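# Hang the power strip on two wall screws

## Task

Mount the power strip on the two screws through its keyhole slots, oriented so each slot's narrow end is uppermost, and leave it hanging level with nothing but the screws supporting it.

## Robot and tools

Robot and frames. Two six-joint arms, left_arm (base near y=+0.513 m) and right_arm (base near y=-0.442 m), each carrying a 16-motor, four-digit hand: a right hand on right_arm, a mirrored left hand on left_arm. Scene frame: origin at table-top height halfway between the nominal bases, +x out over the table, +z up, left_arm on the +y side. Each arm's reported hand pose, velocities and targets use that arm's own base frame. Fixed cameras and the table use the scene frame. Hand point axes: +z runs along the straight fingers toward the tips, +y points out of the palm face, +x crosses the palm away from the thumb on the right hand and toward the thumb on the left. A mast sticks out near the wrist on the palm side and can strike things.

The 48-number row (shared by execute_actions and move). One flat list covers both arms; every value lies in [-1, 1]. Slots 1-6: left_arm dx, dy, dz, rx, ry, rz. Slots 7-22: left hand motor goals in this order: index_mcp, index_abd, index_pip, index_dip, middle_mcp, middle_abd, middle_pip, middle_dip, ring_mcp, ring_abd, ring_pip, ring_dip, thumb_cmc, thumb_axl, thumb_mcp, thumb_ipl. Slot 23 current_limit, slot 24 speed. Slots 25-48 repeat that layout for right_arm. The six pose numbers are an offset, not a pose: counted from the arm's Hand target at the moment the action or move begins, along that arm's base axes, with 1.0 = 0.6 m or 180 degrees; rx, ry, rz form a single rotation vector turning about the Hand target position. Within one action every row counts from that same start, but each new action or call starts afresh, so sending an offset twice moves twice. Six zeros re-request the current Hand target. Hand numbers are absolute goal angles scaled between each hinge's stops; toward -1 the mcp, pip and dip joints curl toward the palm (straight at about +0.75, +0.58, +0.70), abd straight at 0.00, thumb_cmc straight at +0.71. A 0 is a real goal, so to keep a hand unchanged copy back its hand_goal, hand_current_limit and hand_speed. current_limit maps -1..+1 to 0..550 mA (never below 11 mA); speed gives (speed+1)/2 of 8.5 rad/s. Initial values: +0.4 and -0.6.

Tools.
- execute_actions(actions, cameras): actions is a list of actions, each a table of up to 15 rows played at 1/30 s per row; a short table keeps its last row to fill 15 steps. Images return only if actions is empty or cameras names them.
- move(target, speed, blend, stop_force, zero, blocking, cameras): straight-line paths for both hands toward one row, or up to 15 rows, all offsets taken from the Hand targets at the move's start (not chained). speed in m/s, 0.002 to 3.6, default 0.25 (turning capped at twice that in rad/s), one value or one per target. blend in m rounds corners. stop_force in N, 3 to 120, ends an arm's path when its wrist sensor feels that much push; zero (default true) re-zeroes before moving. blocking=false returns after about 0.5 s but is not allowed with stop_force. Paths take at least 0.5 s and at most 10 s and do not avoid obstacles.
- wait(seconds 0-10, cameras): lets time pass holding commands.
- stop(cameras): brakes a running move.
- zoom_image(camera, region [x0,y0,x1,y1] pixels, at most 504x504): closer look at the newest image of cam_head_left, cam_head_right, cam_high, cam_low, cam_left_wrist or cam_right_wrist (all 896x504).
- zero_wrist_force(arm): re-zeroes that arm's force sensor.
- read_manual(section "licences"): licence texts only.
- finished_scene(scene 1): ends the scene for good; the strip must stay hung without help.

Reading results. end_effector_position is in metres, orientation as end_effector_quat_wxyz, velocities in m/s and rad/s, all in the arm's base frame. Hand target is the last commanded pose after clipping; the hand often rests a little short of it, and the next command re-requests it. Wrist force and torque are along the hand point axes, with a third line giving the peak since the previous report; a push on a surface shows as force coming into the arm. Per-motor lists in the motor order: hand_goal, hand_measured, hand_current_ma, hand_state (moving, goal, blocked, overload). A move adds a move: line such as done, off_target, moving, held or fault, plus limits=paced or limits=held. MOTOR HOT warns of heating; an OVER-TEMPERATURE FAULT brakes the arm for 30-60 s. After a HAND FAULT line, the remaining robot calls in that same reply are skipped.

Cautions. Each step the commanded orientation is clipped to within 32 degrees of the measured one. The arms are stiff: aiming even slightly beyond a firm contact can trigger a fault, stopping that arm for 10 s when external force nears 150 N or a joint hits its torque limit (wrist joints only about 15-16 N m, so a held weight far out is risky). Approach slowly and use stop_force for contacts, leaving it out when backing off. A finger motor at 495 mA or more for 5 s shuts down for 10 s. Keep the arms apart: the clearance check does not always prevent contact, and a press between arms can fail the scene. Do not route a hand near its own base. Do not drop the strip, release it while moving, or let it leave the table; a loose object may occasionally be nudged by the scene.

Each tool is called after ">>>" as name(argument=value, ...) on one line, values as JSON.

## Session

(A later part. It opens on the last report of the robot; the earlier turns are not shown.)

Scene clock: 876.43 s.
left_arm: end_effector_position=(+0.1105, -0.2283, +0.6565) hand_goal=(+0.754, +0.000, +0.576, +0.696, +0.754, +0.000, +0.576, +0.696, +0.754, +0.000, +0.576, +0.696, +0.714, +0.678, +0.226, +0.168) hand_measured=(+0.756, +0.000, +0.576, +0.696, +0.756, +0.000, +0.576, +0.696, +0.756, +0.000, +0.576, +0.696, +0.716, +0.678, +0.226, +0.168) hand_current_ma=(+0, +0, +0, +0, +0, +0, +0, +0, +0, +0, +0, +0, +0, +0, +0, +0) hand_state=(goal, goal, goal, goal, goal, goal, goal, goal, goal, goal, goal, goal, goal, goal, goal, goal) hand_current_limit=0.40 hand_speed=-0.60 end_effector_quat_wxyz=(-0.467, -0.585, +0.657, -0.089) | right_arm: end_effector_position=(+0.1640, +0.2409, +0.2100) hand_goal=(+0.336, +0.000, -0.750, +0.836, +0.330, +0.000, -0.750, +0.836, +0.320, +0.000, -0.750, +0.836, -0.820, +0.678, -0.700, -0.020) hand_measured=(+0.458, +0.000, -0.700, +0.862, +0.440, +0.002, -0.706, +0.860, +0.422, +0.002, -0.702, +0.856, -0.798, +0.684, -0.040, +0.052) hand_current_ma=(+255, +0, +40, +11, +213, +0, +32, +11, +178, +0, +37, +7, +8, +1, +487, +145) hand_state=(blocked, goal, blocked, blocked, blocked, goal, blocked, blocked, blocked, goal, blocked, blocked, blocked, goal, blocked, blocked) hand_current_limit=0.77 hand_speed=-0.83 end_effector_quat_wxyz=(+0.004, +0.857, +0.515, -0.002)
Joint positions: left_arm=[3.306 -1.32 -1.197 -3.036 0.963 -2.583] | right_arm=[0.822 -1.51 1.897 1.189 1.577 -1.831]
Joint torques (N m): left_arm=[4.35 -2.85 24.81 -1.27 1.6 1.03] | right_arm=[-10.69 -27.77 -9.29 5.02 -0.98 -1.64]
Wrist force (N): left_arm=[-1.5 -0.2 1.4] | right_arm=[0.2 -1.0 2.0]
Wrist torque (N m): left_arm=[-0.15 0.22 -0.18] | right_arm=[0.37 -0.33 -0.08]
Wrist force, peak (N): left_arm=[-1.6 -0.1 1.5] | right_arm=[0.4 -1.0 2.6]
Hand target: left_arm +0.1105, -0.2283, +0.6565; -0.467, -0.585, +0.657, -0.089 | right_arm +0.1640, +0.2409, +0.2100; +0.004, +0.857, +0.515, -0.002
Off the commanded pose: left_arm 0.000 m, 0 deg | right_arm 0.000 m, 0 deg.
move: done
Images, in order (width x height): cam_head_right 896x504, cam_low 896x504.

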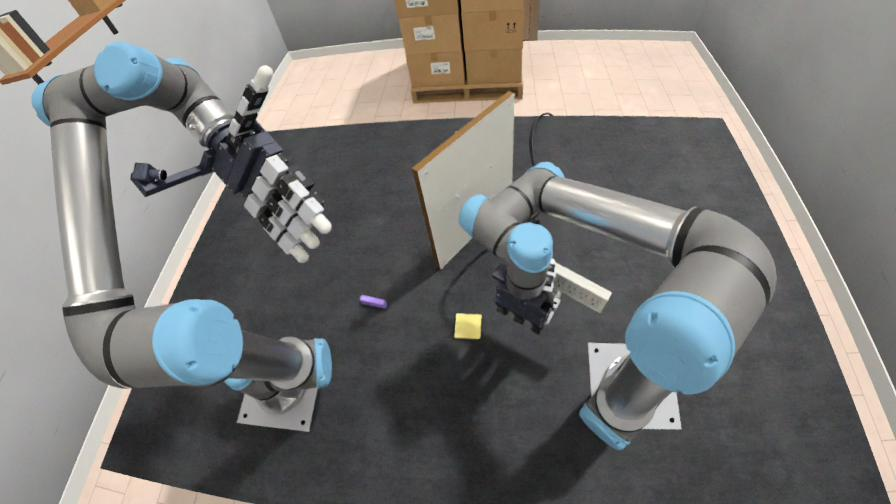

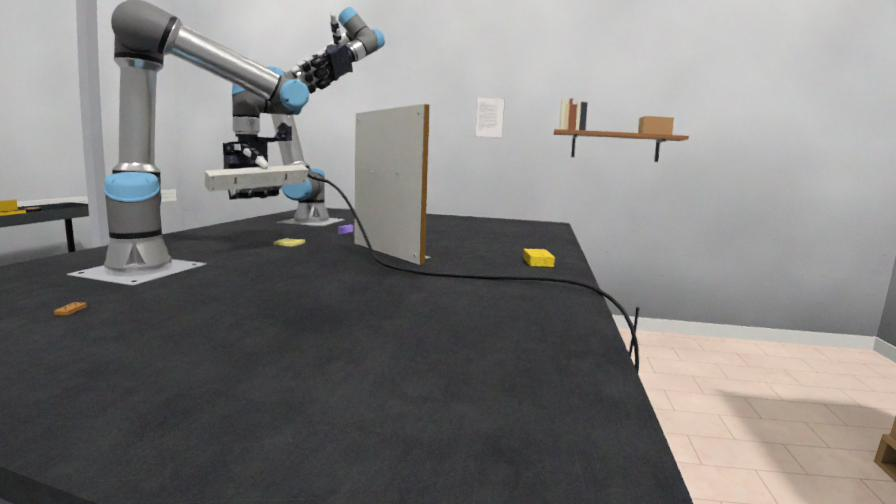

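>>> move(target=[[0,0,0,0,0,0,0.754,0,0.576,0.696,0.754,0,0.576,0.696,0.754,0,0.576,0.696,0.714,0.678,0.226,0.168,0.4,-0.6,0.1367,-0.0323,0.0167,0,0,0.1667,0.335,0,-0.75,0.835,0.33,0,-0.75,0.835,0.32,0,-0.75,0.835,-0.82,0.678,-0.7,-0.02,0.77,-0.83]], speed=0.13, cameras=["cam_low","cam_head_right","cam_high"])

>>> zoom_image(camera="cam_low", region=[200, 130, 360, 260])

Scene clock: 879.53 s.
left_arm: end_effector_position=(+0.1105, -0.2283, +0.6565) hand_goal=(+0.754, +0.000, +0.576, +0.696, +0.754, +0.000, +0.576, +0.696, +0.754, +0.000, +0.576, +0.696, +0.714, +0.678, +0.226, +0.168) hand_measured=(+0.756, +0.000, +0.576, +0.696, +0.756, +0.000, +0.576, +0.696, +0.756, +0.000, +0.576, +0.696, +0.716, +0.678, +0.226, +0.168) hand_current_ma=(+0, +0, +0, +0, +0, +0, +0, +0, +0, +0, +0, +0, +0, +0, +0, +0) hand_state=(goal, goal, goal, goal, goal, goal, goal, goal, goal, goal, goal, goal, goal, goal, goal, goal) hand_current_limit=0.40 hand_speed=-0.60 end_effector_quat_wxyz=(-0.467, -0.585, +0.657, -0.089) | right_arm: end_effector_position=(+0.2460, +0.2215, +0.2200) hand_goal=(+0.336, +0.000, -0.750, +0.836, +0.330, +0.000, -0.750, +0.836, +0.320, +0.000, -0.750, +0.836, -0.820, +0.678, -0.700, -0.020) hand_measured=(+0.458, +0.000, -0.700, +0.862, +0.440, +0.002, -0.706, +0.862, +0.422, +0.002, -0.700, +0.858, -0.800, +0.684, -0.040, +0.052) hand_current_ma=(+255, +0, +40, +11, +213, +0, +33, +11, +178, +0, +41, +8, +7, +1, +487, +145) hand_state=(blocked, goal, blocked, blocked, blocked, goal, blocked, blocked, blocked, goal, blocked, blocked, blocked, goal, blocked, blocked) hand_current_limit=0.77 hand_speed=-0.83 end_effector_quat_wxyz=(+0.004, +0.695, +0.719, -0.001)
Joint positions: left_arm=[3.306 -1.32 -1.197 -3.036 0.963 -2.583] | right_arm=[0.513 -1.593 1.953 1.209 1.579 -2.663]
Joint torques (N m): left_arm=[4.33 -2.42 25.14 -1.33 1.67 0.91] | right_arm=[-8.4 -24.24 -8.82 4.41 -0.93 -1.81]
Wrist force (N): left_arm=[-1.6 -0.1 1.5] | right_arm=[-0.2 -1.1 2.5]
Wrist torque (N m): left_arm=[-0.14 0.23 -0.19] | right_arm=[0.38 -0.33 -0.09]
Wrist force, peak (N): left_arm=[-1.6 -0.1 1.5] | right_arm=[-0.1 -1.3 2.6]
Hand target: left_arm +0.1105, -0.2283, +0.6565; -0.467, -0.585, +0.657, -0.089 | right_arm +0.2461, +0.2215, +0.2200; +0.004, +0.695, +0.719, -0.001
Off the commanded pose: left_arm 0.000 m, 0 deg | right_arm 0.000 m, 0 deg.
move: done
Images, in order (width x height): cam_head_right 896x504, cam_high 896x504, cam_low 896x504.

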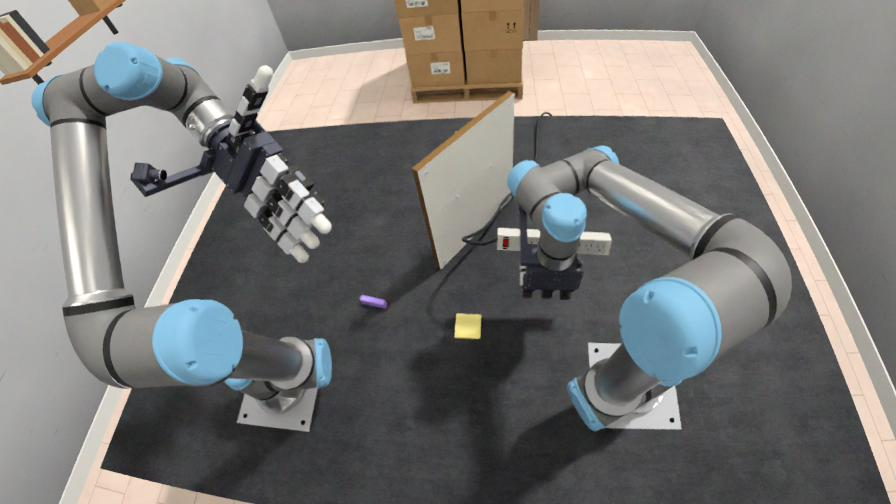

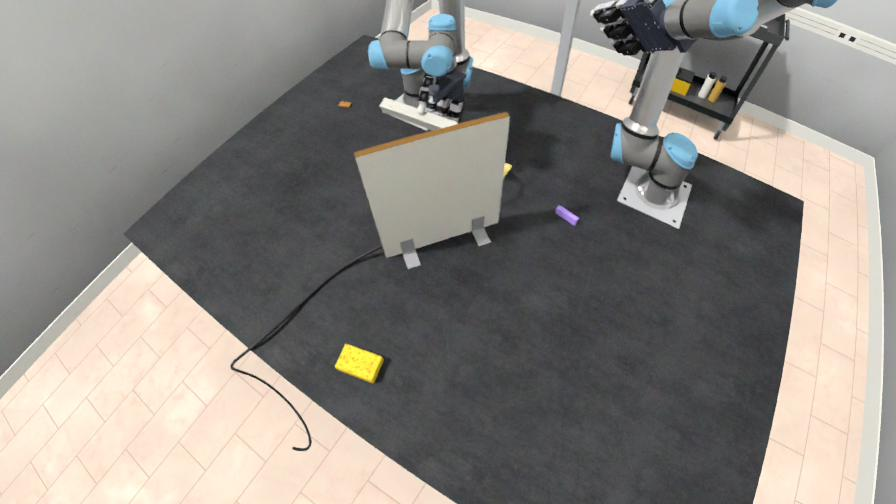

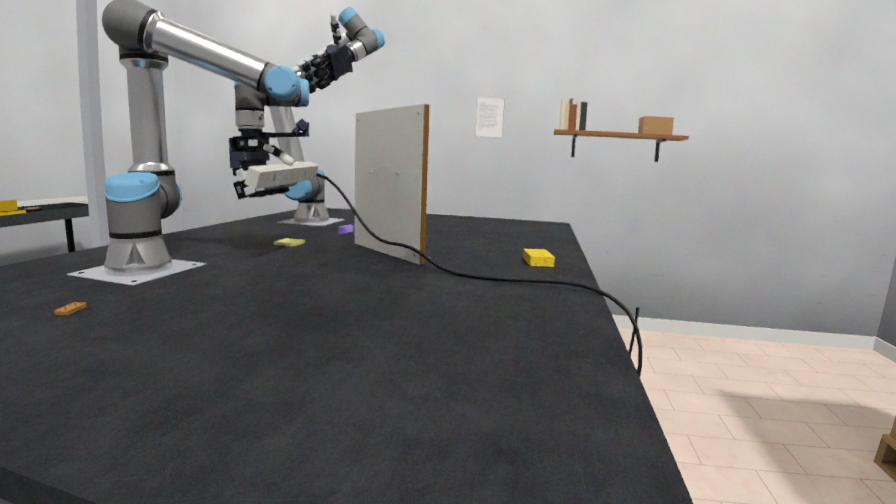

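Scaled by 3.150 from the camera's 896x504 image, which has a finer 1280x720 frame.

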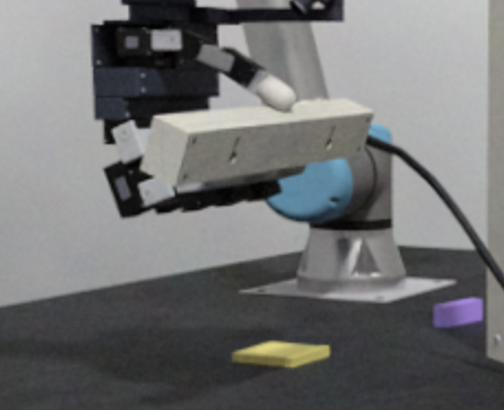

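>>> move(target=[[0,0,0,0,0,0,0.754,0,0.576,0.696,0.754,0,0.576,0.696,0.754,0,0.576,0.696,0.714,0.678,0.226,0.168,0.4,-0.6,0.1342,0.0308,0.0,0,0,0.1556,0.335,0,-0.75,0.835,0.33,0,-0.75,0.835,0.32,0,-0.75,0.835,-0.82,0.678,-0.7,-0.02,0.77,-0.83]], speed=0.11, cameras=["cam_low","cam_head_right"])

>>> zoom_image(camera="cam_low", region=[230, 110, 440, 280])

Scene clock: 882.70 s.
left_arm: end_effector_position=(+0.1105, -0.2283, +0.6565) hand_goal=(+0.754, +0.000, +0.576, +0.696, +0.754, +0.000, +0.576, +0.696, +0.754, +0.000, +0.576, +0.696, +0.714, +0.678, +0.226, +0.168) hand_measured=(+0.756, +0.000, +0.576, +0.696, +0.756, +0.000, +0.576, +0.696, +0.756, +0.000, +0.576, +0.696, +0.716, +0.678, +0.226, +0.168) hand_current_ma=(+0, +0, +0, +0, +0, +0, +0, +0, +0, +0, +0, +0, +0, +0, +0, +0) hand_state=(goal, goal, goal, goal, goal, goal, goal, goal, goal, goal, goal, goal, goal, goal, goal, goal) hand_current_limit=0.40 hand_speed=-0.60 end_effector_quat_wxyz=(-0.467, -0.585, +0.657, -0.089) | right_arm: end_effector_position=(+0.3266, +0.2400, +0.2200) hand_goal=(+0.336, +0.000, -0.750, +0.836, +0.330, +0.000, -0.750, +0.836, +0.320, +0.000, -0.750, +0.836, -0.820, +0.678, -0.700, -0.020) hand_measured=(+0.458, +0.000, -0.712, +0.856, +0.440, +0.002, -0.704, +0.862, +0.422, +0.002, -0.688, +0.864, -0.806, +0.682, -0.040, +0.052) hand_current_ma=(+255, +0, +25, +7, +213, +0, +35, +12, +178, +0, +63, +13, +3, +1, +487, +145) hand_state=(blocked, goal, blocked, goal, blocked, goal, blocked, blocked, blocked, goal, blocked, blocked, goal, goal, blocked, blocked) hand_current_limit=0.77 hand_speed=-0.83 end_effector_quat_wxyz=(+0.004, +0.500, +0.866, +0.000)
Joint positions: left_arm=[3.306 -1.32 -1.197 -3.036 0.963 -2.583] | right_arm=[0.314 -1.506 1.863 1.208 1.576 -3.352]
Joint torques (N m): left_arm=[3.71 -3.47 25.25 -1.27 1.66 0.67] | right_arm=[-9.2 -14.01 -22.07 4.63 -0.87 -2]
Wrist force (N): left_arm=[-1.6 -0.3 1.3] | right_arm=[-0.3 -1.1 2.4]
Wrist torque (N m): left_arm=[-0.15 0.23 -0.19] | right_arm=[0.34 -0.39 0.00]
Wrist force, peak (N): left_arm=[-1.6 0.0 1.5] | right_arm=[-0.1 -1.5 2.6]
Hand target: left_arm +0.1105, -0.2283, +0.6565; -0.467, -0.585, +0.657, -0.089 | right_arm +0.3266, +0.2400, +0.2200; +0.004, +0.500, +0.866, +0.000
Off the commanded pose: left_arm 0.000 m, 0 deg | right_arm 0.000 m, 0 deg.
move: done
Images, in order (width x height): cam_head_right 896x504, cam_low 896x504.

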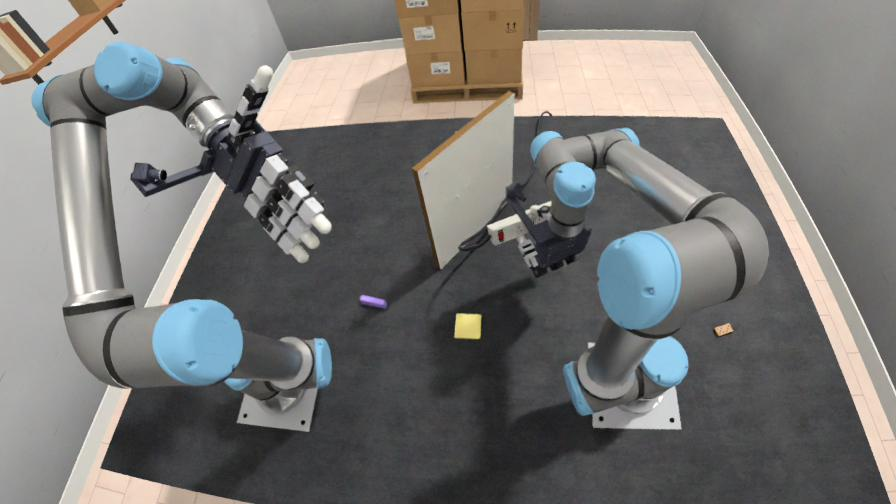

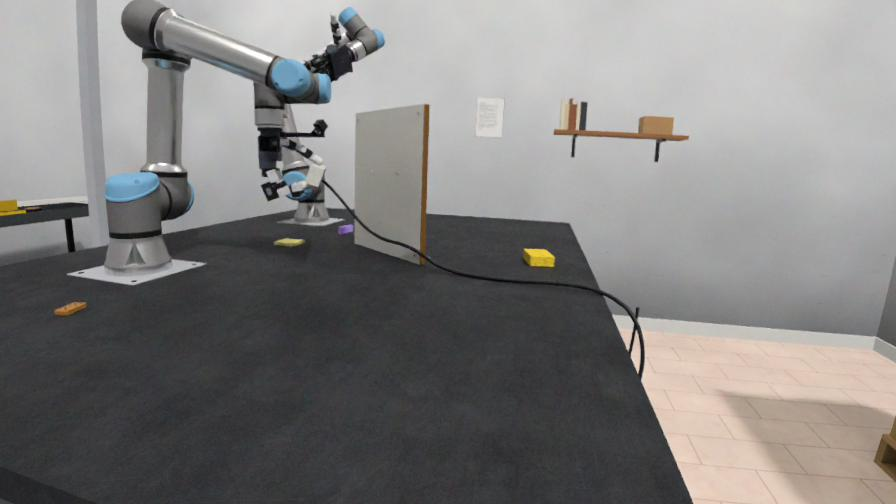

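Scaled by 2.400 from the camera's 896x504 image, which has a finer 1280x720 frame.

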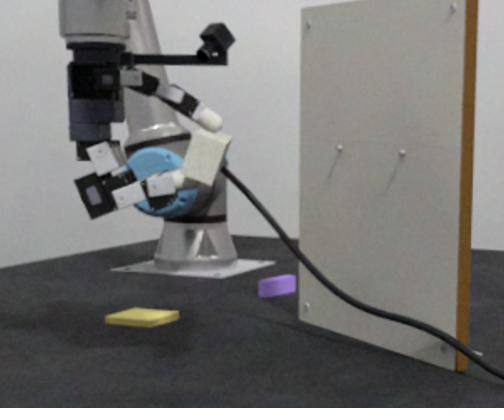

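>>> move(target=[[0,0,0,0,0,0,0.754,0,0.576,0.696,0.754,0,0.576,0.696,0.754,0,0.576,0.696,0.714,0.678,0.226,0.168,0.4,-0.6,0.1025,0.0767,0.0,0,0,0.1383,0.335,0,-0.75,0.835,0.33,0,-0.75,0.835,0.32,0,-0.75,0.835,-0.82,0.678,-0.7,-0.02,0.77,-0.83]], speed=0.11, cameras=["cam_low","cam_head_right"])

>>> zoom_image(camera="cam_low", region=[230, 110, 440, 280])

>>> zoom_image(camera="cam_head_right", region=[400, 90, 620, 290])

Scene clock: 885.60 s.
left_arm: end_effector_position=(+0.1105, -0.2283, +0.6565) hand_goal=(+0.754, +0.000, +0.576, +0.696, +0.754, +0.000, +0.576, +0.696, +0.754, +0.000, +0.576, +0.696, +0.714, +0.678, +0.226, +0.168) hand_measured=(+0.756, +0.000, +0.576, +0.696, +0.756, +0.000, +0.576, +0.696, +0.756, +0.000, +0.576, +0.696, +0.716, +0.678, +0.226, +0.168) hand_current_ma=(+0, +0, +0, +0, +0, +0, +0, +0, +0, +0, +0, +0, +0, +0, +0, +0) hand_state=(goal, goal, goal, goal, goal, goal, goal, goal, goal, goal, goal, goal, goal, goal, goal, goal) hand_current_limit=0.40 hand_speed=-0.60 end_effector_quat_wxyz=(-0.467, -0.585, +0.657, -0.089) | right_arm: end_effector_position=(+0.3880, +0.2860, +0.2200) hand_goal=(+0.336, +0.000, -0.750, +0.836, +0.330, +0.000, -0.750, +0.836, +0.320, +0.000, -0.750, +0.836, -0.820, +0.678, -0.700, -0.020) hand_measured=(+0.454, +0.000, -0.716, +0.852, +0.440, +0.002, -0.704, +0.862, +0.422, +0.002, -0.678, +0.868, -0.812, +0.680, -0.040, +0.052) hand_current_ma=(+239, +0, +19, +5, +213, +0, +35, +12, +178, +0, +81, +17, +1, +0, +487, +145) hand_state=(blocked, goal, blocked, goal, blocked, goal, blocked, blocked, blocked, goal, blocked, blocked, goal, goal, blocked, blocked) hand_current_limit=0.77 hand_speed=-0.83 end_effector_quat_wxyz=(+0.004, +0.302, +0.953, +0.001)
Joint positions: left_arm=[3.306 -1.32 -1.197 -3.036 0.963 -2.583] | right_arm=[0.278 -1.339 1.666 1.235 1.573 -3.822]
Joint torques (N m): left_arm=[3.94 -3.07 25.43 -1.25 1.53 0.9] | right_arm=[-8.99 -22.01 -22.75 5.04 -2.36 -2.01]
Wrist force (N): left_arm=[-1.4 -0.3 1.4] | right_arm=[-0.9 -1.2 2.8]
Wrist torque (N m): left_arm=[-0.15 0.21 -0.17] | right_arm=[0.37 -0.42 0.00]
Wrist force, peak (N): left_arm=[-1.6 -0.4 1.5] | right_arm=[-1.0 -1.2 2.8]
Hand target: left_arm +0.1105, -0.2283, +0.6565; -0.467, -0.585, +0.657, -0.089 | right_arm +0.3881, +0.2860, +0.2200; +0.004, +0.301, +0.953, +0.001
Off the commanded pose: left_arm 0.000 m, 0 deg | right_arm 0.000 m, 0 deg.
move: done
Images, in order (width x height): cam_head_right 896x504, cam_low 896x504.

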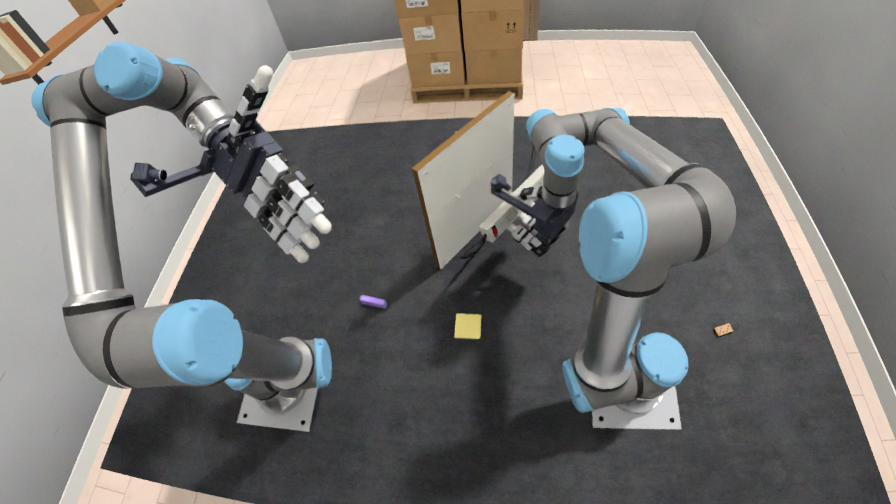

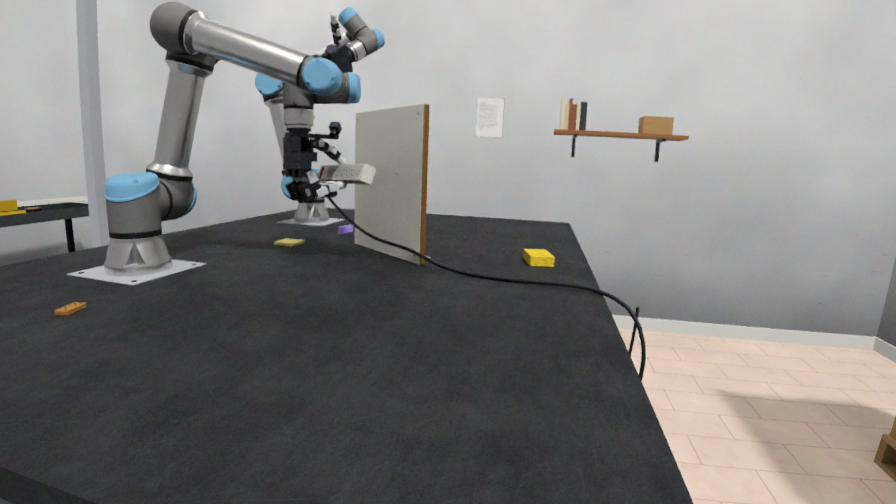

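Scaled by 2.400 from the camera's 896x504 image, which has a finer 1280x720 frame.

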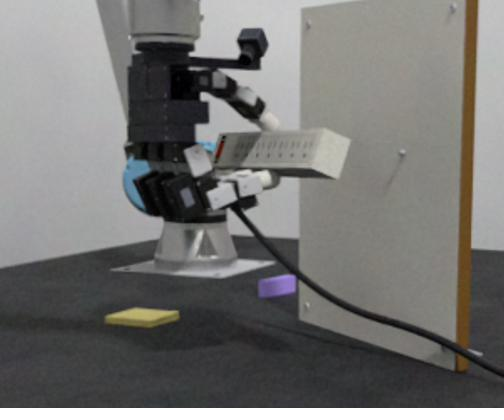

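Scaled by 2.291 from the camera's 896x504 image, which has a finer 1280x720 frame.

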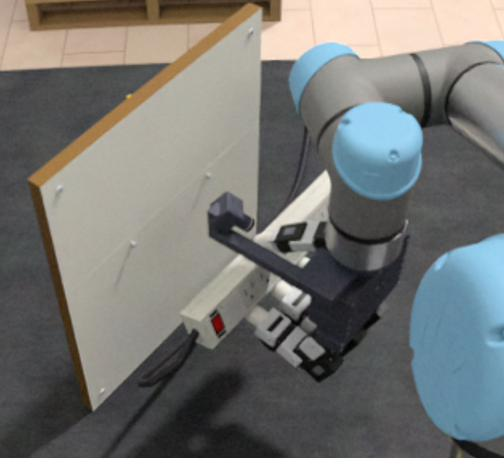

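>>> move(target=[[0,0,0,0,0,0,0.754,0,0.576,0.696,0.754,0,0.576,0.696,0.754,0,0.576,0.696,0.714,0.678,0.226,0.168,0.4,-0.6,0.0,0.0,0.0,0.0907,-0.0642,0,0.335,0,-0.75,0.835,0.33,0,-0.75,0.835,0.30,0,-0.75,0.835,-0.82,0.678,-0.7,-0.02,0.77,-0.83]], speed=0.11, cameras=["cam_low","cam_head_right","cam_head_left"])

>>> zoom_image(camera="cam_low", region=[230, 110, 440, 280])

>>> zoom_image(camera="cam_head_right", region=[400, 90, 620, 290])

>>> zoom_image(camera="cam_head_left", region=[400, 90, 620, 290])

Scene clock: 888.33 s.
left_arm: end_effector_position=(+0.1105, -0.2283, +0.6565) hand_goal=(+0.754, +0.000, +0.576, +0.696, +0.754, +0.000, +0.576, +0.696, +0.754, +0.000, +0.576, +0.696, +0.714, +0.678, +0.226, +0.168) hand_measured=(+0.756, +0.000, +0.576, +0.696, +0.756, +0.000, +0.576, +0.696, +0.756, +0.000, +0.576, +0.696, +0.716, +0.678, +0.226, +0.168) hand_current_ma=(+0, +0, +0, +0, +0, +0, +0, +0, +0, +0, +0, +0, +0, +0, +0, +0) hand_state=(goal, goal, goal, goal, goal, goal, goal, goal, goal, goal, goal, goal, goal, goal, goal, goal) hand_current_limit=0.40 hand_speed=-0.60 end_effector_quat_wxyz=(-0.467, -0.585, +0.657, -0.089) | right_arm: end_effector_position=(+0.3881, +0.2860, +0.2201) hand_goal=(+0.336, +0.000, -0.750, +0.836, +0.330, +0.000, -0.750, +0.836, +0.300, +0.000, -0.750, +0.836, -0.820, +0.678, -0.700, -0.020) hand_measured=(+0.452, +0.000, -0.720, +0.852, +0.440, +0.002, -0.704, +0.862, +0.422, +0.002, -0.676, +0.868, -0.814, +0.680, -0.040, +0.052) hand_current_ma=(+233, +0, +16, +4, +213, +0, +35, +12, +253, +0, +85, +17, +1, +0, +487, +146) hand_state=(blocked, goal, blocked, goal, blocked, goal, blocked, blocked, blocked, goal, blocked, blocked, goal, goal, blocked, blocked) hand_current_limit=0.77 hand_speed=-0.83 end_effector_quat_wxyz=(+0.057, +0.297, +0.938, +0.167)
Joint positions: left_arm=[3.306 -1.32 -1.197 -3.036 0.963 -2.583] | right_arm=[0.127 -1.494 1.903 0.912 1.318 -3.939]
Joint torques (N m): left_arm=[3.64 -3.59 24.9 -1.18 1.53 0.85] | right_arm=[-8.95 -29.3 -10.03 -0.17 -3.21 -1.84]
Wrist force (N): left_arm=[-1.6 -0.3 1.4] | right_arm=[-0.9 -2.6 2.0]
Wrist torque (N m): left_arm=[-0.16 0.23 -0.18] | right_arm=[0.38 -0.44 -0.19]
Wrist force, peak (N): left_arm=[-1.6 -0.3 1.8] | right_arm=[-1.0 -3.0 2.4]
Hand target: left_arm +0.1105, -0.2283, +0.6565; -0.467, -0.585, +0.657, -0.089 | right_arm +0.3881, +0.2860, +0.2200; +0.057, +0.297, +0.938, +0.167
Off the commanded pose: left_arm 0.000 m, 0 deg | right_arm 0.000 m, 0 deg.
move: done
Images, in order (width x height): cam_head_left 896x504, cam_head_right 896x504, cam_low 896x504.

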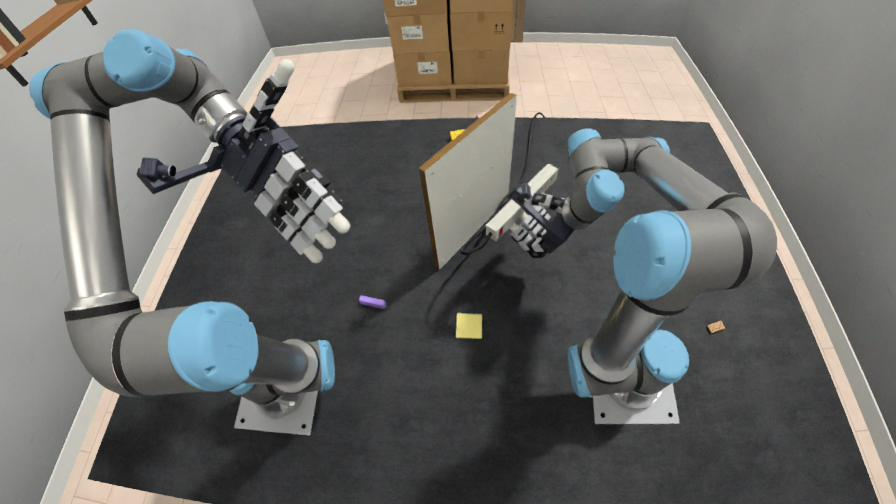

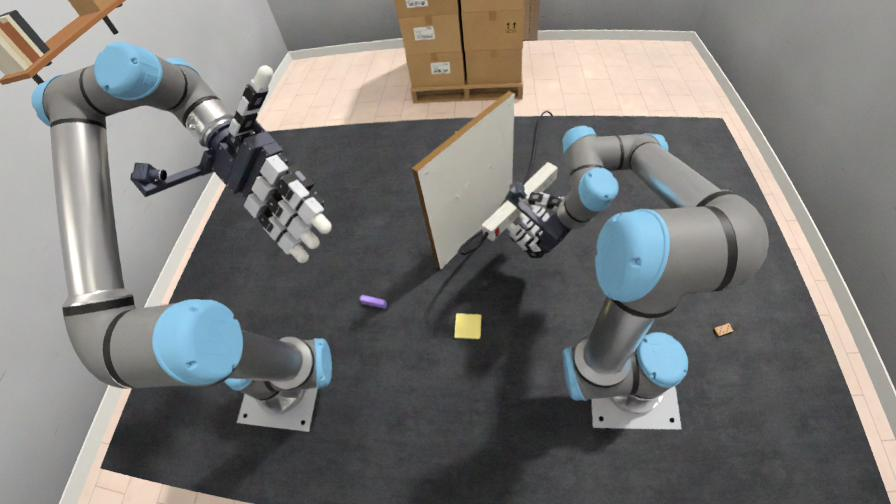

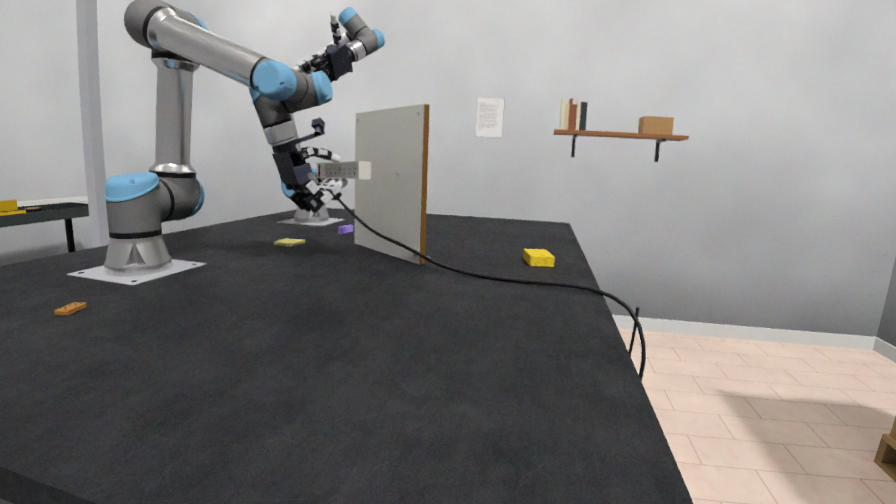

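Scaled by 2.400 from the camera's 896x504 image, which has a finer 1280x720 frame.

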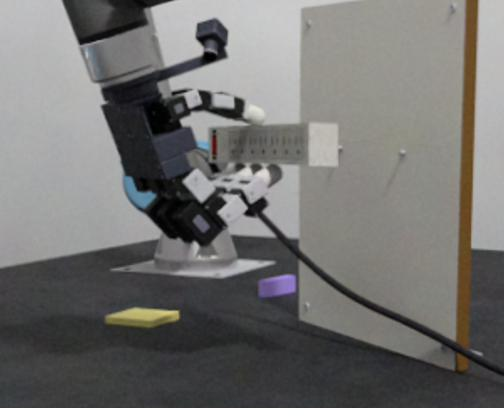

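Scaled by 2.291 from the camera's 896x504 image, which has a finer 1280x720 frame.

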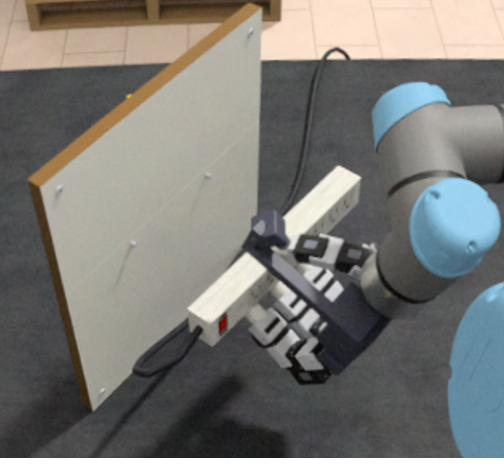

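Scaled by 2.291 from the camera's 896x504 image, which has a finer 1280x720 frame.

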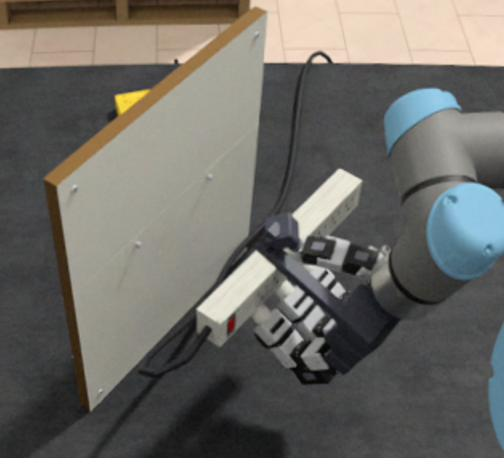

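>>> zoom_image(camera="cam_head_right", region=[475, 155, 575, 255])

>>> zoom_image(camera="cam_head_left", region=[475, 155, 575, 255])

>>> zoom_image(camera="cam_low", region=[300, 140, 420, 200])

>>> zoom_image(camera="cam_head_right", region=[410, 90, 530, 270])

>>> zoom_image(camera="cam_head_left", region=[410, 90, 530, 270])

Scaled by 5.040 from the camera's 896x504 image, which has a finer 1280x720 frame.

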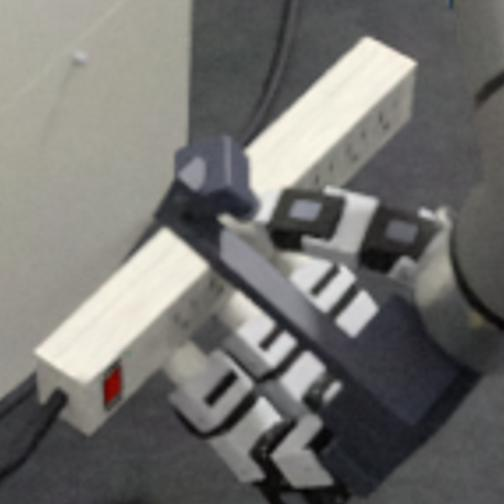

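Scaled by 5.040 from the camera's 896x504 image, which has a finer 1280x720 frame.

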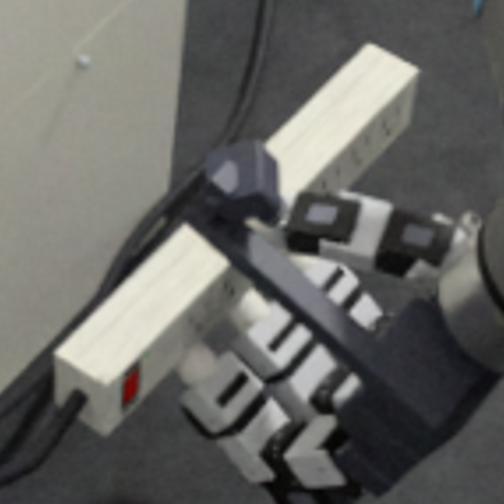

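Scaled by 4.200 from the camera's 896x504 image, which has a finer 1280x720 frame.

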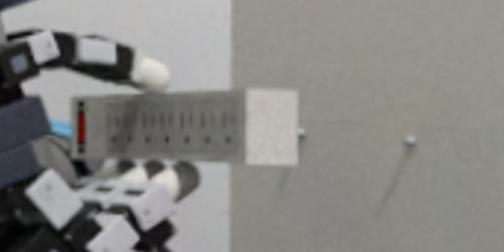

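Scaled by 2.800 from the camera's 896x504 image, which has a finer 1280x720 frame.

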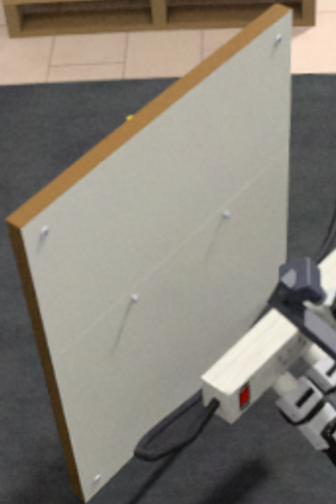

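Scaled by 2.800 from the camera's 896x504 image, which has a finer 1280x720 frame.

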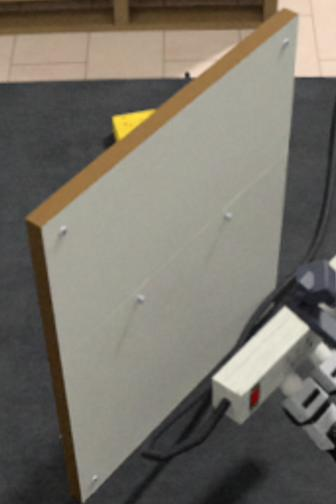

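>>> move(target=[[0,0,0,0,0,0,0.754,0,0.576,0.696,0.754,0,0.576,0.696,0.754,0,0.576,0.696,0.714,0.678,0.226,0.168,0.4,-0.6,0.0717,0.1478,0.0,0.0048,0.0068,0.0106,0.335,0,-0.75,0.835,0.33,0,-0.75,0.835,0.30,0,-0.75,0.835,-0.82,0.678,-0.7,-0.02,0.77,-0.83]], speed=0.09, cameras=["cam_low","cam_head_right","cam_head_left"])

>>> zoom_image(camera="cam_low", region=[320, 140, 420, 200])

>>> zoom_image(camera="cam_head_right", region=[440, 130, 540, 230])

>>> zoom_image(camera="cam_head_left", region=[440, 130, 540, 230])

Scene clock: 896.63 s.
left_arm: end_effector_position=(+0.1105, -0.2283, +0.6565) hand_goal=(+0.754, +0.000, +0.576, +0.696, +0.754, +0.000, +0.576, +0.696, +0.754, +0.000, +0.576, +0.696, +0.714, +0.678, +0.226, +0.168) hand_measured=(+0.756, +0.000, +0.576, +0.696, +0.756, +0.000, +0.576, +0.696, +0.756, +0.000, +0.576, +0.696, +0.716, +0.678, +0.226, +0.168) hand_current_ma=(+0, +0, +0, +0, +0, +0, +0, +0, +0, +0, +0, +0, +0, +0, +0, +0) hand_state=(goal, goal, goal, goal, goal, goal, goal, goal, goal, goal, goal, goal, goal, goal, goal, goal) hand_current_limit=0.40 hand_speed=-0.60 end_effector_quat_wxyz=(-0.467, -0.585, +0.657, -0.089) | right_arm: end_effector_position=(+0.4311, +0.3747, +0.2200) hand_goal=(+0.336, +0.000, -0.750, +0.836, +0.330, +0.000, -0.750, +0.836, +0.300, +0.000, -0.750, +0.836, -0.820, +0.678, -0.700, -0.020) hand_measured=(+0.452, +0.000, -0.720, +0.852, +0.440, +0.002, -0.704, +0.862, +0.422, +0.002, -0.676, +0.868, -0.814, +0.680, -0.040, +0.052) hand_current_ma=(+229, +0, +15, +4, +213, +0, +35, +12, +253, +0, +87, +18, +1, +0, +487, +149) hand_state=(blocked, goal, blocked, goal, blocked, goal, blocked, blocked, blocked, goal, blocked, blocked, goal, goal, blocked, blocked) hand_current_limit=0.77 hand_speed=-0.83 end_effector_quat_wxyz=(+0.042, +0.284, +0.942, +0.172)
Joint positions: left_arm=[3.306 -1.32 -1.197 -3.036 0.963 -2.583] | right_arm=[0.328 -1.285 1.643 0.94 1.342 -3.768]
Joint torques (N m): left_arm=[4.65 -2.41 24.92 -1.37 1.59 0.81] | right_arm=[11.08 -24.06 -23.42 3.99 0.33 1.71]
Wrist force (N): left_arm=[-1.7 -0.3 1.2] | right_arm=[-1.0 -3.3 2.2]
Wrist torque (N m): left_arm=[-0.13 0.24 -0.19] | right_arm=[0.36 -0.37 -0.38]
Wrist force, peak (N): left_arm=[-1.7 -0.1 1.6] | right_arm=[-1.3 -3.6 2.2]
Hand target: left_arm +0.1105, -0.2283, +0.6565; -0.467, -0.585, +0.657, -0.089 | right_arm +0.4311, +0.3747, +0.2200; +0.042, +0.284, +0.942, +0.172
Off the commanded pose: left_arm 0.000 m, 0 deg | right_arm 0.000 m, 0 deg.
move: done
Images, in order (width x height): cam_head_left 896x504, cam_head_right 896x504, cam_low 896x504.

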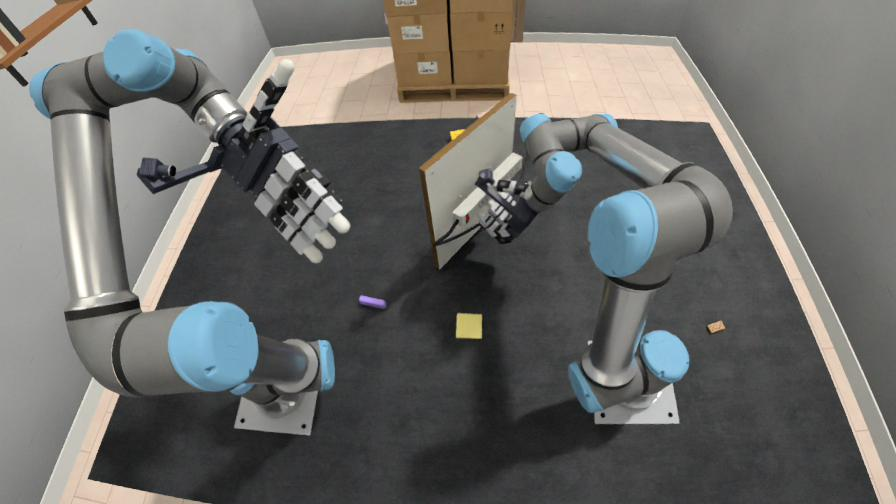

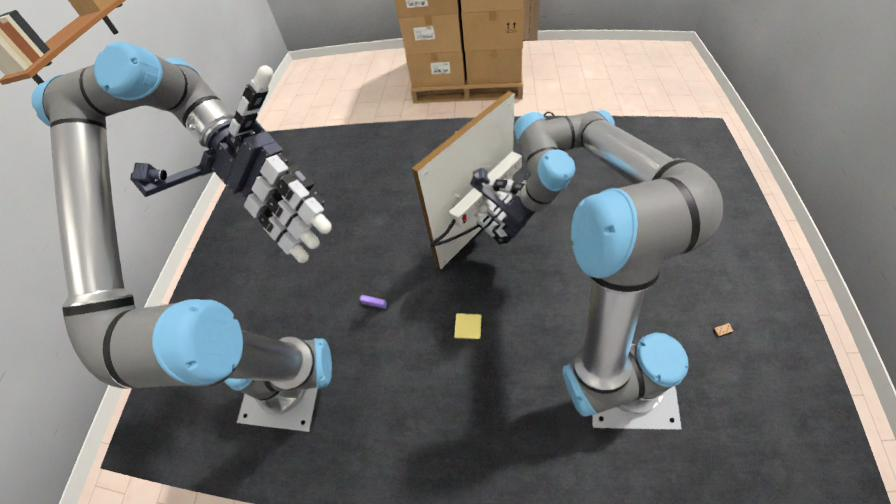

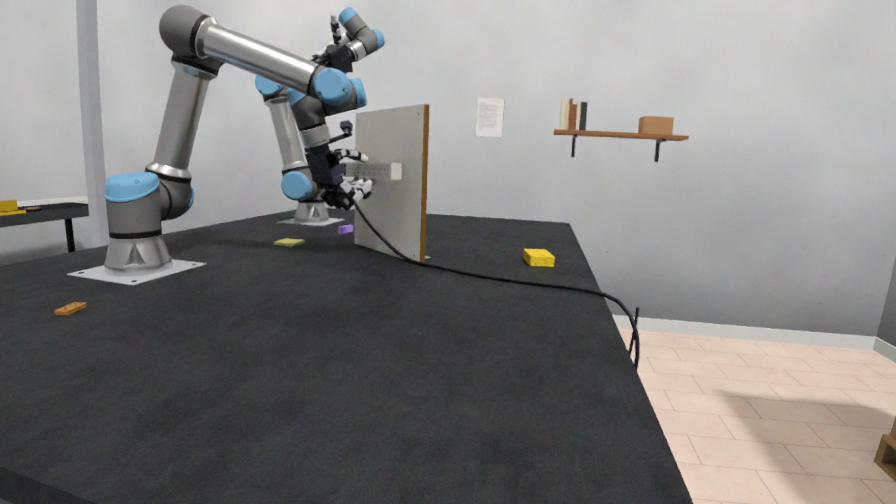

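Scaled by 5.040 from the camera's 896x504 image, which has a finer 1280x720 frame.

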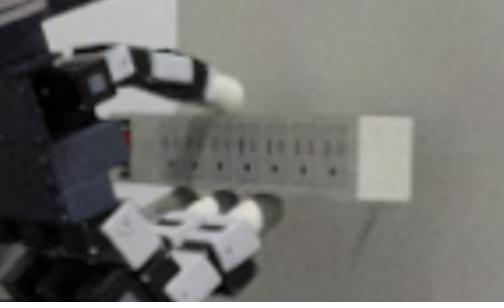

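Scaled by 5.040 from the camera's 896x504 image, which has a finer 1280x720 frame.

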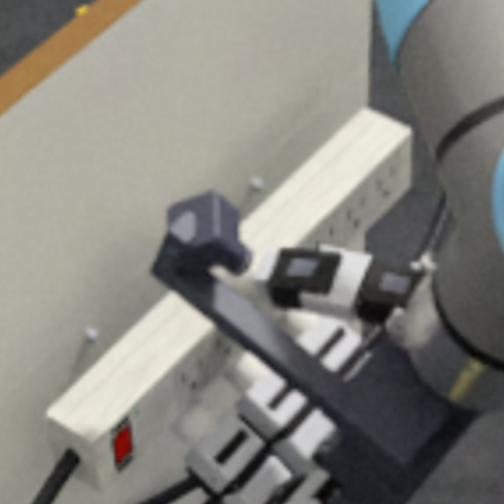

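Scaled by 5.040 from the camera's 896x504 image, which has a finer 1280x720 frame.

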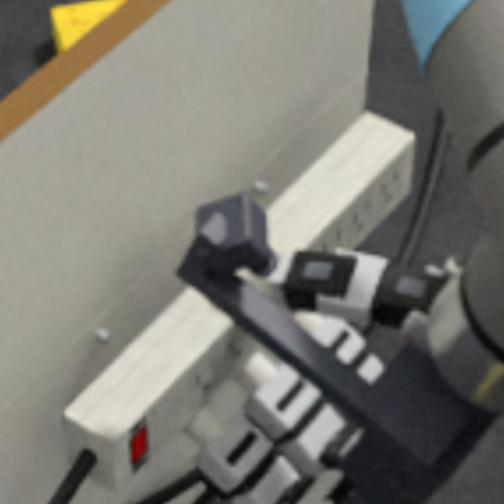

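>>> move(target=[[0,0,0,0,0,0,0.754,0,0.576,0.696,0.754,0,0.576,0.696,0.754,0,0.576,0.696,0.714,0.678,0.226,0.168,0.4,-0.6,0.0235,0.0324,0.0,0.0035,0.005,-0.0015,0.335,0,-0.75,0.835,0.33,0,-0.75,0.835,0.30,0,-0.75,0.835,-0.82,0.678,-0.7,-0.02,0.77,-0.83]], speed=0.05, cameras=["cam_low","cam_head_right","cam_head_left"])

>>> zoom_image(camera="cam_low", region=[320, 140, 420, 200])

>>> zoom_image(camera="cam_head_right", region=[440, 130, 540, 230])

>>> zoom_image(camera="cam_head_left", region=[440, 130, 540, 230])

Scene clock: 899.57 s.
left_arm: end_effector_position=(+0.1105, -0.2283, +0.6565) hand_goal=(+0.754, +0.000, +0.576, +0.696, +0.754, +0.000, +0.576, +0.696, +0.754, +0.000, +0.576, +0.696, +0.714, +0.678, +0.226, +0.168) hand_measured=(+0.756, +0.000, +0.576, +0.696, +0.756, +0.000, +0.576, +0.696, +0.756, +0.000, +0.576, +0.696, +0.716, +0.678, +0.226, +0.168) hand_current_ma=(+0, +0, +0, +0, +0, +0, +0, +0, +0, +0, +0, +0, +0, +0, +0, +0) hand_state=(goal, goal, goal, goal, goal, goal, goal, goal, goal, goal, goal, goal, goal, goal, goal, goal) hand_current_limit=0.40 hand_speed=-0.60 end_effector_quat_wxyz=(-0.467, -0.585, +0.657, -0.089) | right_arm: end_effector_position=(+0.4452, +0.3941, +0.2200) hand_goal=(+0.336, +0.000, -0.750, +0.836, +0.330, +0.000, -0.750, +0.836, +0.300, +0.000, -0.750, +0.836, -0.820, +0.678, -0.700, -0.020) hand_measured=(+0.452, +0.000, -0.718, +0.852, +0.440, +0.002, -0.704, +0.862, +0.422, +0.002, -0.676, +0.868, -0.812, +0.680, -0.040, +0.054) hand_current_ma=(+229, +0, +16, +4, +213, +0, +35, +12, +253, +0, +85, +18, +1, +0, +487, +151) hand_state=(blocked, goal, blocked, goal, blocked, goal, blocked, blocked, blocked, goal, blocked, blocked, goal, goal, blocked, blocked) hand_current_limit=0.77 hand_speed=-0.83 end_effector_quat_wxyz=(+0.033, +0.288, +0.941, +0.174)
Joint positions: left_arm=[3.306 -1.32 -1.197 -3.036 0.963 -2.583] | right_arm=[0.356 -1.229 1.567 0.963 1.336 -3.731]
Joint torques (N m): left_arm=[3.89 -2.17 23.98 -1.16 1.38 0.94] | right_arm=[11.71 -27.48 -22.62 3.95 -3.23 1.54]
Wrist force (N): left_arm=[-1.2 -0.1 1.3] | right_arm=[-1.0 -3.4 1.5]
Wrist torque (N m): left_arm=[-0.13 0.18 -0.16] | right_arm=[0.36 -0.30 -0.47]
Wrist force, peak (N): left_arm=[-1.5 -0.4 1.6] | right_arm=[-1.0 -3.7 2.0]
Hand target: left_arm +0.1105, -0.2283, +0.6565; -0.467, -0.585, +0.657, -0.089 | right_arm +0.4452, +0.3941, +0.2200; +0.033, +0.288, +0.941, +0.174
Off the commanded pose: left_arm 0.000 m, 0 deg | right_arm 0.000 m, 0 deg.
move: done
Images, in order (width x height): cam_head_left 896x504, cam_head_right 896x504, cam_low 896x504.

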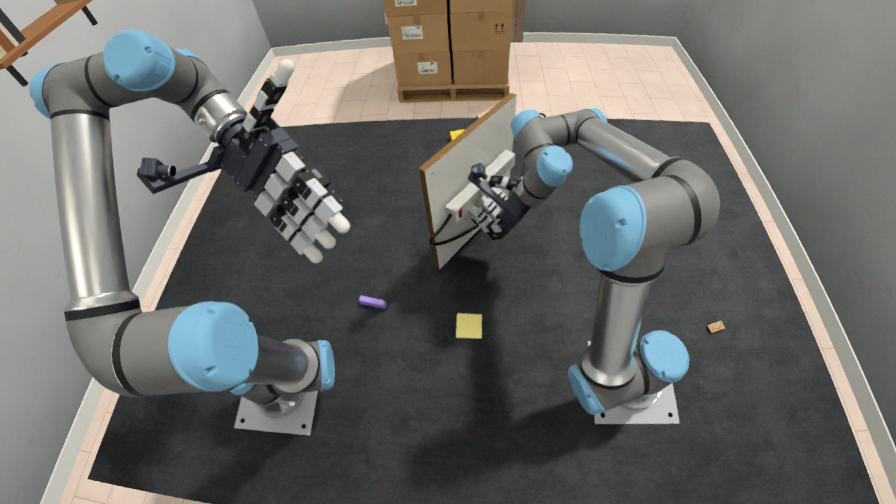

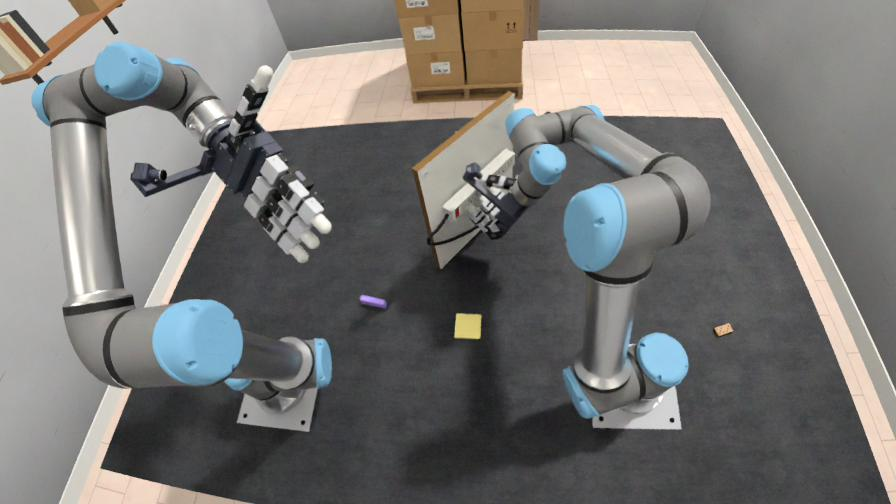

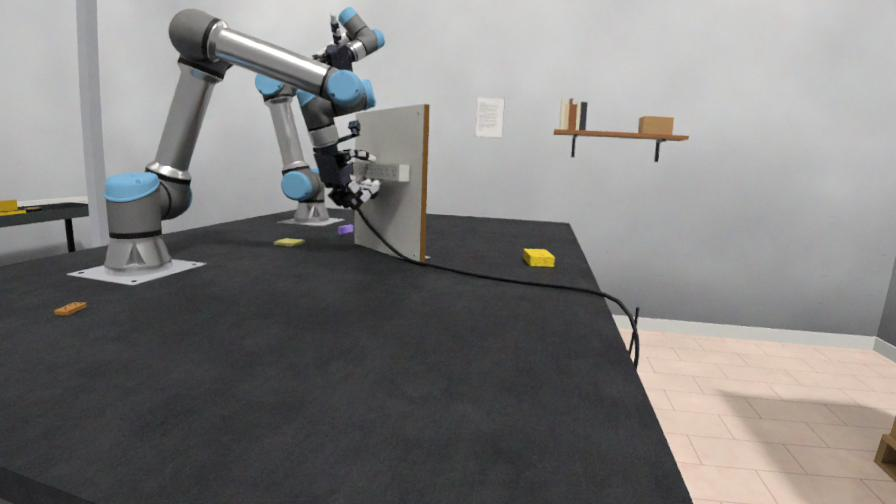

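Scaled by 5.040 from the camera's 896x504 image, which has a finer 1280x720 frame.

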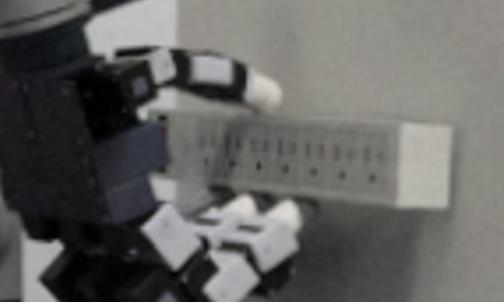

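Scaled by 5.040 from the camera's 896x504 image, which has a finer 1280x720 frame.

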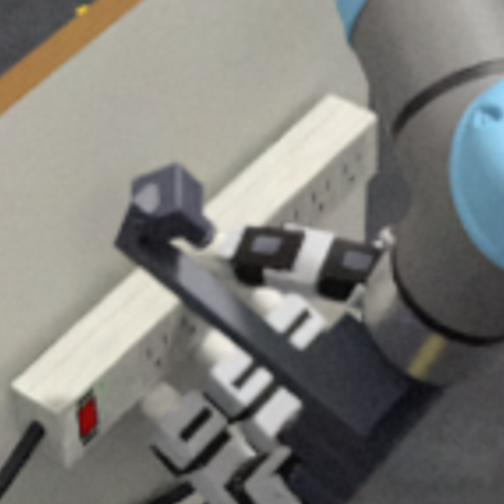

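Scaled by 5.040 from the camera's 896x504 image, which has a finer 1280x720 frame.

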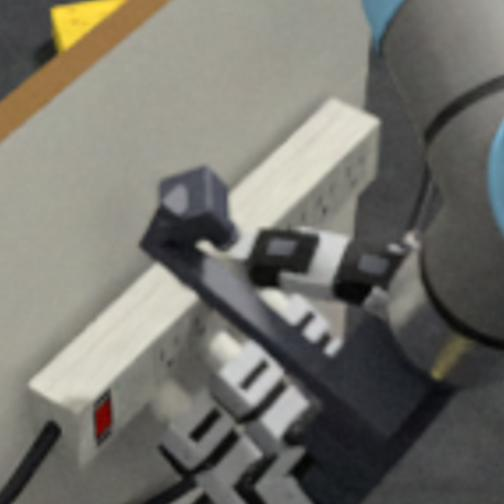

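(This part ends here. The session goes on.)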